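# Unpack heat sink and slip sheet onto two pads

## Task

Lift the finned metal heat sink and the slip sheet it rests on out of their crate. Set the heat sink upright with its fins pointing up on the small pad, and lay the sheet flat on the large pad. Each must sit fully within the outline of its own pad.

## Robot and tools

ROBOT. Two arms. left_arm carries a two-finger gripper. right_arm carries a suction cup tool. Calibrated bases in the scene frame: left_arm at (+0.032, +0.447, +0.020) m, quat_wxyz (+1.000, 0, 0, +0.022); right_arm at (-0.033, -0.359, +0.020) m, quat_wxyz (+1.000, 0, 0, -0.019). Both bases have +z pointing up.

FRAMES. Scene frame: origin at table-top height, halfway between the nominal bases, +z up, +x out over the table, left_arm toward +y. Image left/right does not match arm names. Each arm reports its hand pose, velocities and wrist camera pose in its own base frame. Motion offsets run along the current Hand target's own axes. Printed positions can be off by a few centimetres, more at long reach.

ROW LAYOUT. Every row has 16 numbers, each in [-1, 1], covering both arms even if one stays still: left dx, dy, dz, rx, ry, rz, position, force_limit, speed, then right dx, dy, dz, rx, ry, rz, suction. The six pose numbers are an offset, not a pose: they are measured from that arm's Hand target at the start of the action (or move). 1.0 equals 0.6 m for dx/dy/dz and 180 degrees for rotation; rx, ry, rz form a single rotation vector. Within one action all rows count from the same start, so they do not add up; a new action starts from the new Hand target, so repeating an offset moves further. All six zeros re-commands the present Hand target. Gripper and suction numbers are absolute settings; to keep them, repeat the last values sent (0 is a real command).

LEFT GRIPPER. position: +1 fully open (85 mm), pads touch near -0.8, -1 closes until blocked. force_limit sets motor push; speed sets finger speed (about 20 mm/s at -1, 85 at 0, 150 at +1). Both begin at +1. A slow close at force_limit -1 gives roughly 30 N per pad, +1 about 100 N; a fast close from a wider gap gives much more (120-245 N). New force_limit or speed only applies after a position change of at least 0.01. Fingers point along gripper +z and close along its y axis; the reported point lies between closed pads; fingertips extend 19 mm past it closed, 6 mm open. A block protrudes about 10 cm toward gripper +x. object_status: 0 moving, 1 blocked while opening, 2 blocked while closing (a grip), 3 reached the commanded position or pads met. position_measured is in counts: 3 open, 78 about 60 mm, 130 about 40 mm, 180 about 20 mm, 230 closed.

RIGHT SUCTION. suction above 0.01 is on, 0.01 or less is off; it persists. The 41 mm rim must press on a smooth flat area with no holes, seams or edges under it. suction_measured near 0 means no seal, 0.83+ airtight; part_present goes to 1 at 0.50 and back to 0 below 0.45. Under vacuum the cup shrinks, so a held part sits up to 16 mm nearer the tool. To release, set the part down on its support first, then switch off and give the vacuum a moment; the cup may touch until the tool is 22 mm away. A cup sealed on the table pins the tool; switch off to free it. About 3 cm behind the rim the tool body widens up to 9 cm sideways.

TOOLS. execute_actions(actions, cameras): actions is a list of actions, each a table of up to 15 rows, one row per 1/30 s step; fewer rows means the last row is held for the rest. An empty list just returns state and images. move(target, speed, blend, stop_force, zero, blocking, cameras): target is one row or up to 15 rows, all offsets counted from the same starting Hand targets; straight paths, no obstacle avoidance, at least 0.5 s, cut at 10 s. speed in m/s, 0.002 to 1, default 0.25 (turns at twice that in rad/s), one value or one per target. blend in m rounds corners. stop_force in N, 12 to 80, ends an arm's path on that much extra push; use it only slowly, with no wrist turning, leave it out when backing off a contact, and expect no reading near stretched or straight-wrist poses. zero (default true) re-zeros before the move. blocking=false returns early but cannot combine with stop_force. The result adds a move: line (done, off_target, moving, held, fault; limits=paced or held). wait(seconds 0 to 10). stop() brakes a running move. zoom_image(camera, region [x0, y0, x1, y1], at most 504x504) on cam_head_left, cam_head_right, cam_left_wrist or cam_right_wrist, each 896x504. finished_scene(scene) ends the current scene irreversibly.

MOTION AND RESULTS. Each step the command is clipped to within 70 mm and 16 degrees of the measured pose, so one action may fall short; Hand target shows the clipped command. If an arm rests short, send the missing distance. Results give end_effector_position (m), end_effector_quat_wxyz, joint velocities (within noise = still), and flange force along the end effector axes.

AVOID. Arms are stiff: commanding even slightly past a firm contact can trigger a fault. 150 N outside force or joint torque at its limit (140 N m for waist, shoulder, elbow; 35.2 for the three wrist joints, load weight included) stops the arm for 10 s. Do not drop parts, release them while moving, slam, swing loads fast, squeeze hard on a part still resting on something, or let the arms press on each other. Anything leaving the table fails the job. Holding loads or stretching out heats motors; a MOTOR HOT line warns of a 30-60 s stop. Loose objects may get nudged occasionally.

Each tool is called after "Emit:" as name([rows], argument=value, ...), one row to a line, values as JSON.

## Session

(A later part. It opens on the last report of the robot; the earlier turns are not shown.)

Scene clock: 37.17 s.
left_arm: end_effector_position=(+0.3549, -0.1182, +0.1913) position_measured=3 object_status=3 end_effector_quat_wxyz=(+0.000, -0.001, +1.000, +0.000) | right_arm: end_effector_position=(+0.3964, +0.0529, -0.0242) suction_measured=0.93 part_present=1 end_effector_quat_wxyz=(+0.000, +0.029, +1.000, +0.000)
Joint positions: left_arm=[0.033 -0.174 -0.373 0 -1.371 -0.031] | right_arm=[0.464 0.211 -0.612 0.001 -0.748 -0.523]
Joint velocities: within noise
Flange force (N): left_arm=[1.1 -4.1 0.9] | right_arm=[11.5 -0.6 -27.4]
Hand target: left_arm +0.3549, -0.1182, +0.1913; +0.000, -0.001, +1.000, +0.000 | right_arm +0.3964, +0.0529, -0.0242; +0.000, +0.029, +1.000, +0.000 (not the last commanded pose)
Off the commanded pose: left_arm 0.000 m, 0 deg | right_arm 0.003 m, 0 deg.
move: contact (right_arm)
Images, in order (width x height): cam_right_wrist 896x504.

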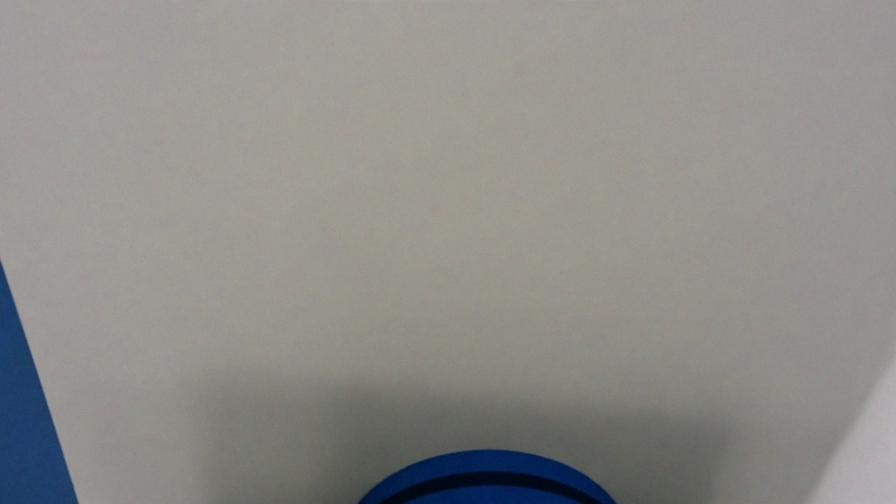

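Contact at the expected height. Release with the ramp.

Emit:
execute_actions([
  [[0,0,0,0,0,0,1,-0.8,-0.3,0,0,-0.0005,0,0,0,0],[0,0,0,0,0,0,1,-0.8,-0.3,0,0,-0.0007,0,0,0,0],[0,0,0,0,0,0,1,-0.8,-0.3,0,0,-0.001,0,0,0,0],[0,0,0,0,0,0,1,-0.8,-0.3,0,0,-0.0015,0,0,0,0],[0,0,0,0,0,0,1,-0.8,-0.3,0,0,-0.0025,0,0,0,0],[0,0,0,0,0,0,1,-0.8,-0.3,0,0,-0.004,0,0,0,0],[0,0,0,0,0,0,1,-0.8,-0.3,0,0,-0.006,0,0,0,0],[0,0,0,0,0,0,1,-0.8,-0.3,0,0,-0.008,0,0,0,0],[0,0,0,0,0,0,1,-0.8,-0.3,0,0,-0.010,0,0,0,0],[0,0,0,0,0,0,1,-0.8,-0.3,0,0,-0.012,0,0,0,0],[0,0,0,0,0,0,1,-0.8,-0.3,0,0,-0.0135,0,0,0,0],[0,0,0,0,0,0,1,-0.8,-0.3,0,0,-0.0145,0,0,0,0],[0,0,0,0,0,0,1,-0.8,-0.3,0,0,-0.015,0,0,0,0],[0,0,0,0,0,0,1,-0.8,-0.3,0,0,-0.015,0,0,0,0],[0,0,0,0,0,0,1,-0.8,-0.3,0,0,-0.015,0,0,0,0]],
], cameras=["cam_right_wrist"])

Emit:
move([
  [0, 0, 0, 0, 0, 0, 1, -0.8, -0.3, 0, 0, -0.035, 0, 0, 0, 0],
  [0, 0, 0, 0, 0, 0, 1, -0.8, -0.3, 0.1333, 0, -0.38, 0, 0, 0, 0],
], speed=[0.06, 0.35], blend=[0.01, 0], cameras=["cam_right_wrist", "cam_left_wrist", "cam_head_right", "cam_head_left"])

Scene clock: 38.47 s.
left_arm: end_effector_position=(+0.3549, -0.1182, +0.1913) position_measured=3 object_status=3 end_effector_quat_wxyz=(+0.000, -0.001, +1.000, +0.000) | right_arm: end_effector_position=(+0.3964, +0.0529, -0.0152) suction_measured=0.00 part_present=0 end_effector_quat_wxyz=(+0.000, +0.029, +1.000, +0.000)
Joint positions: left_arm=[0.033 -0.174 -0.373 0 -1.371 -0.031] | right_arm=[0.464 0.191 -0.606 0 -0.773 -0.523]
Joint velocities: within noise
Flange force (N): left_arm=[0.8 -3.9 1.2] | right_arm=[7.2 -1.0 -7.2]
Hand target: left_arm +0.3549, -0.1182, +0.1913; +0.000, -0.001, +1.000, +0.000 | right_arm +0.3964, +0.0530, -0.0152; +0.000, +0.029, +1.000, +0.000
Off the commanded pose: left_arm 0.000 m, 0 deg | right_arm 0.000 m, 0 deg.
Images, in order (width x height): cam_right_wrist 896x504.

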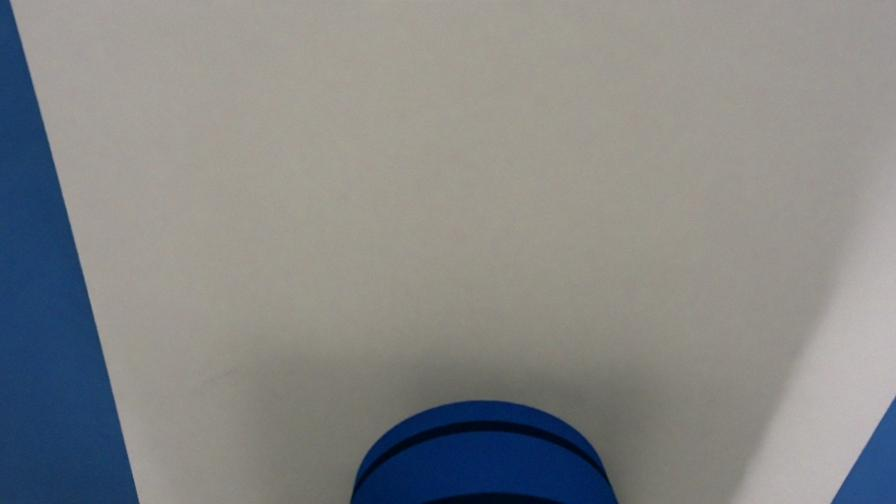

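Scene clock: 39.97 s.
left_arm: end_effector_position=(+0.3549, -0.1182, +0.1913) position_measured=3 object_status=3 end_effector_quat_wxyz=(+0.000, -0.001, +1.000, +0.000) | right_arm: end_effector_position=(+0.3166, +0.0577, +0.2128) suction_measured=0.00 part_present=0 end_effector_quat_wxyz=(+0.000, +0.029, +1.000, +0.000)
Joint positions: left_arm=[0.033 -0.174 -0.373 0 -1.371 -0.031] | right_arm=[0.596 -0.324 -0.478 0 -1.417 -0.655]
Joint velocities: within noise
Flange force (N): left_arm=[1.2 -3.6 0.7] | right_arm=[6.4 -1.0 0.8]
Hand target: left_arm +0.3549, -0.1182, +0.1913; +0.000, -0.001, +1.000, +0.000 | right_arm +0.3166, +0.0577, +0.2128; +0.000, +0.029, +1.000, +0.000
Off the commanded pose: left_arm 0.000 m, 0 deg | right_arm 0.000 m, 0 deg.
move: done

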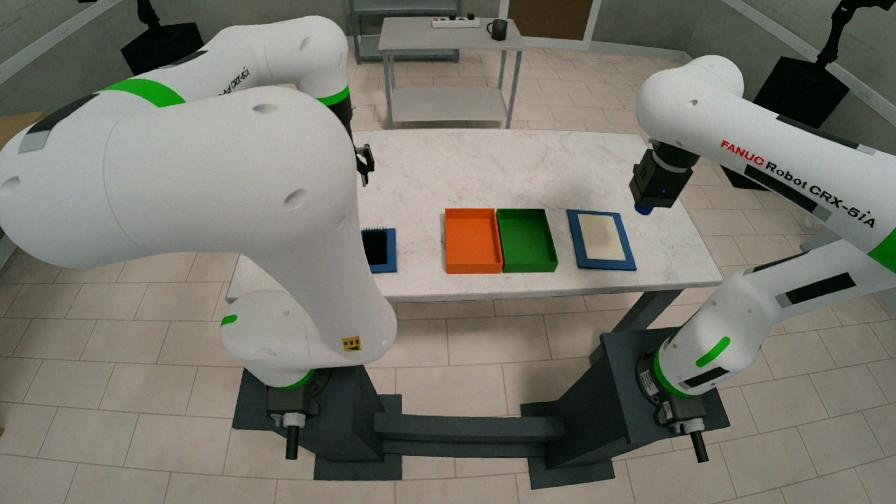

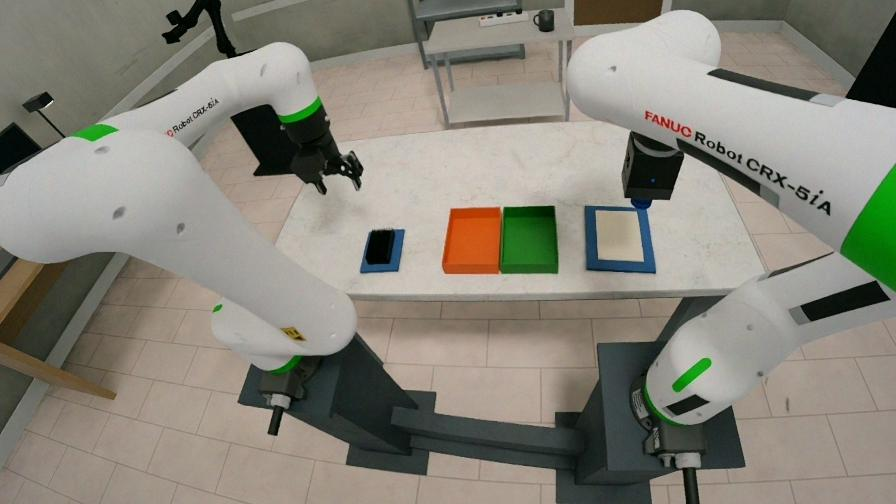

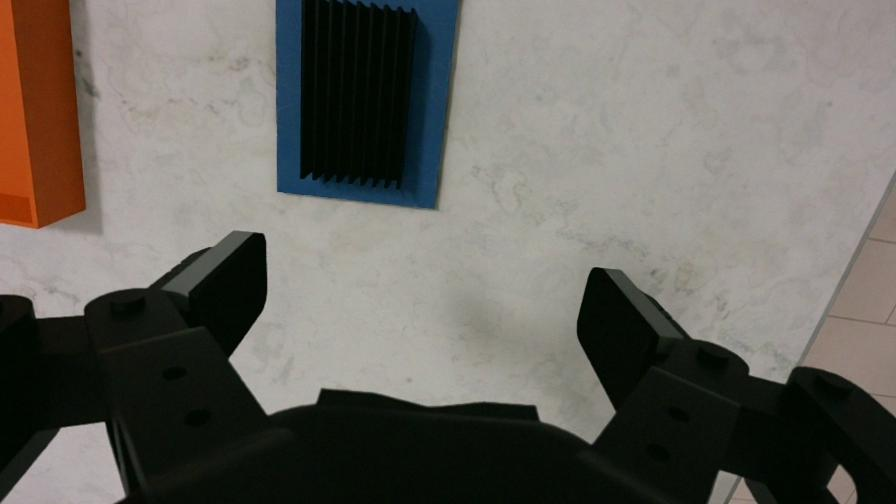

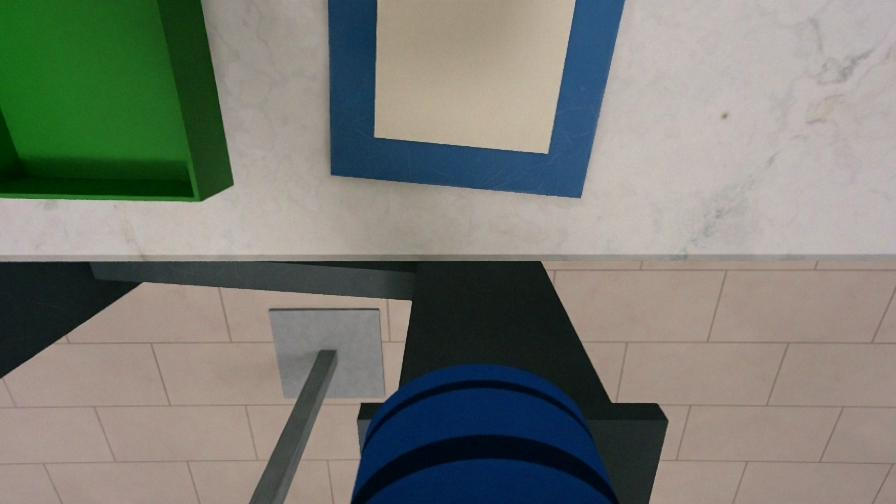

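Emit:
finished_scene(scene=3)

The scene is finished: the task was done.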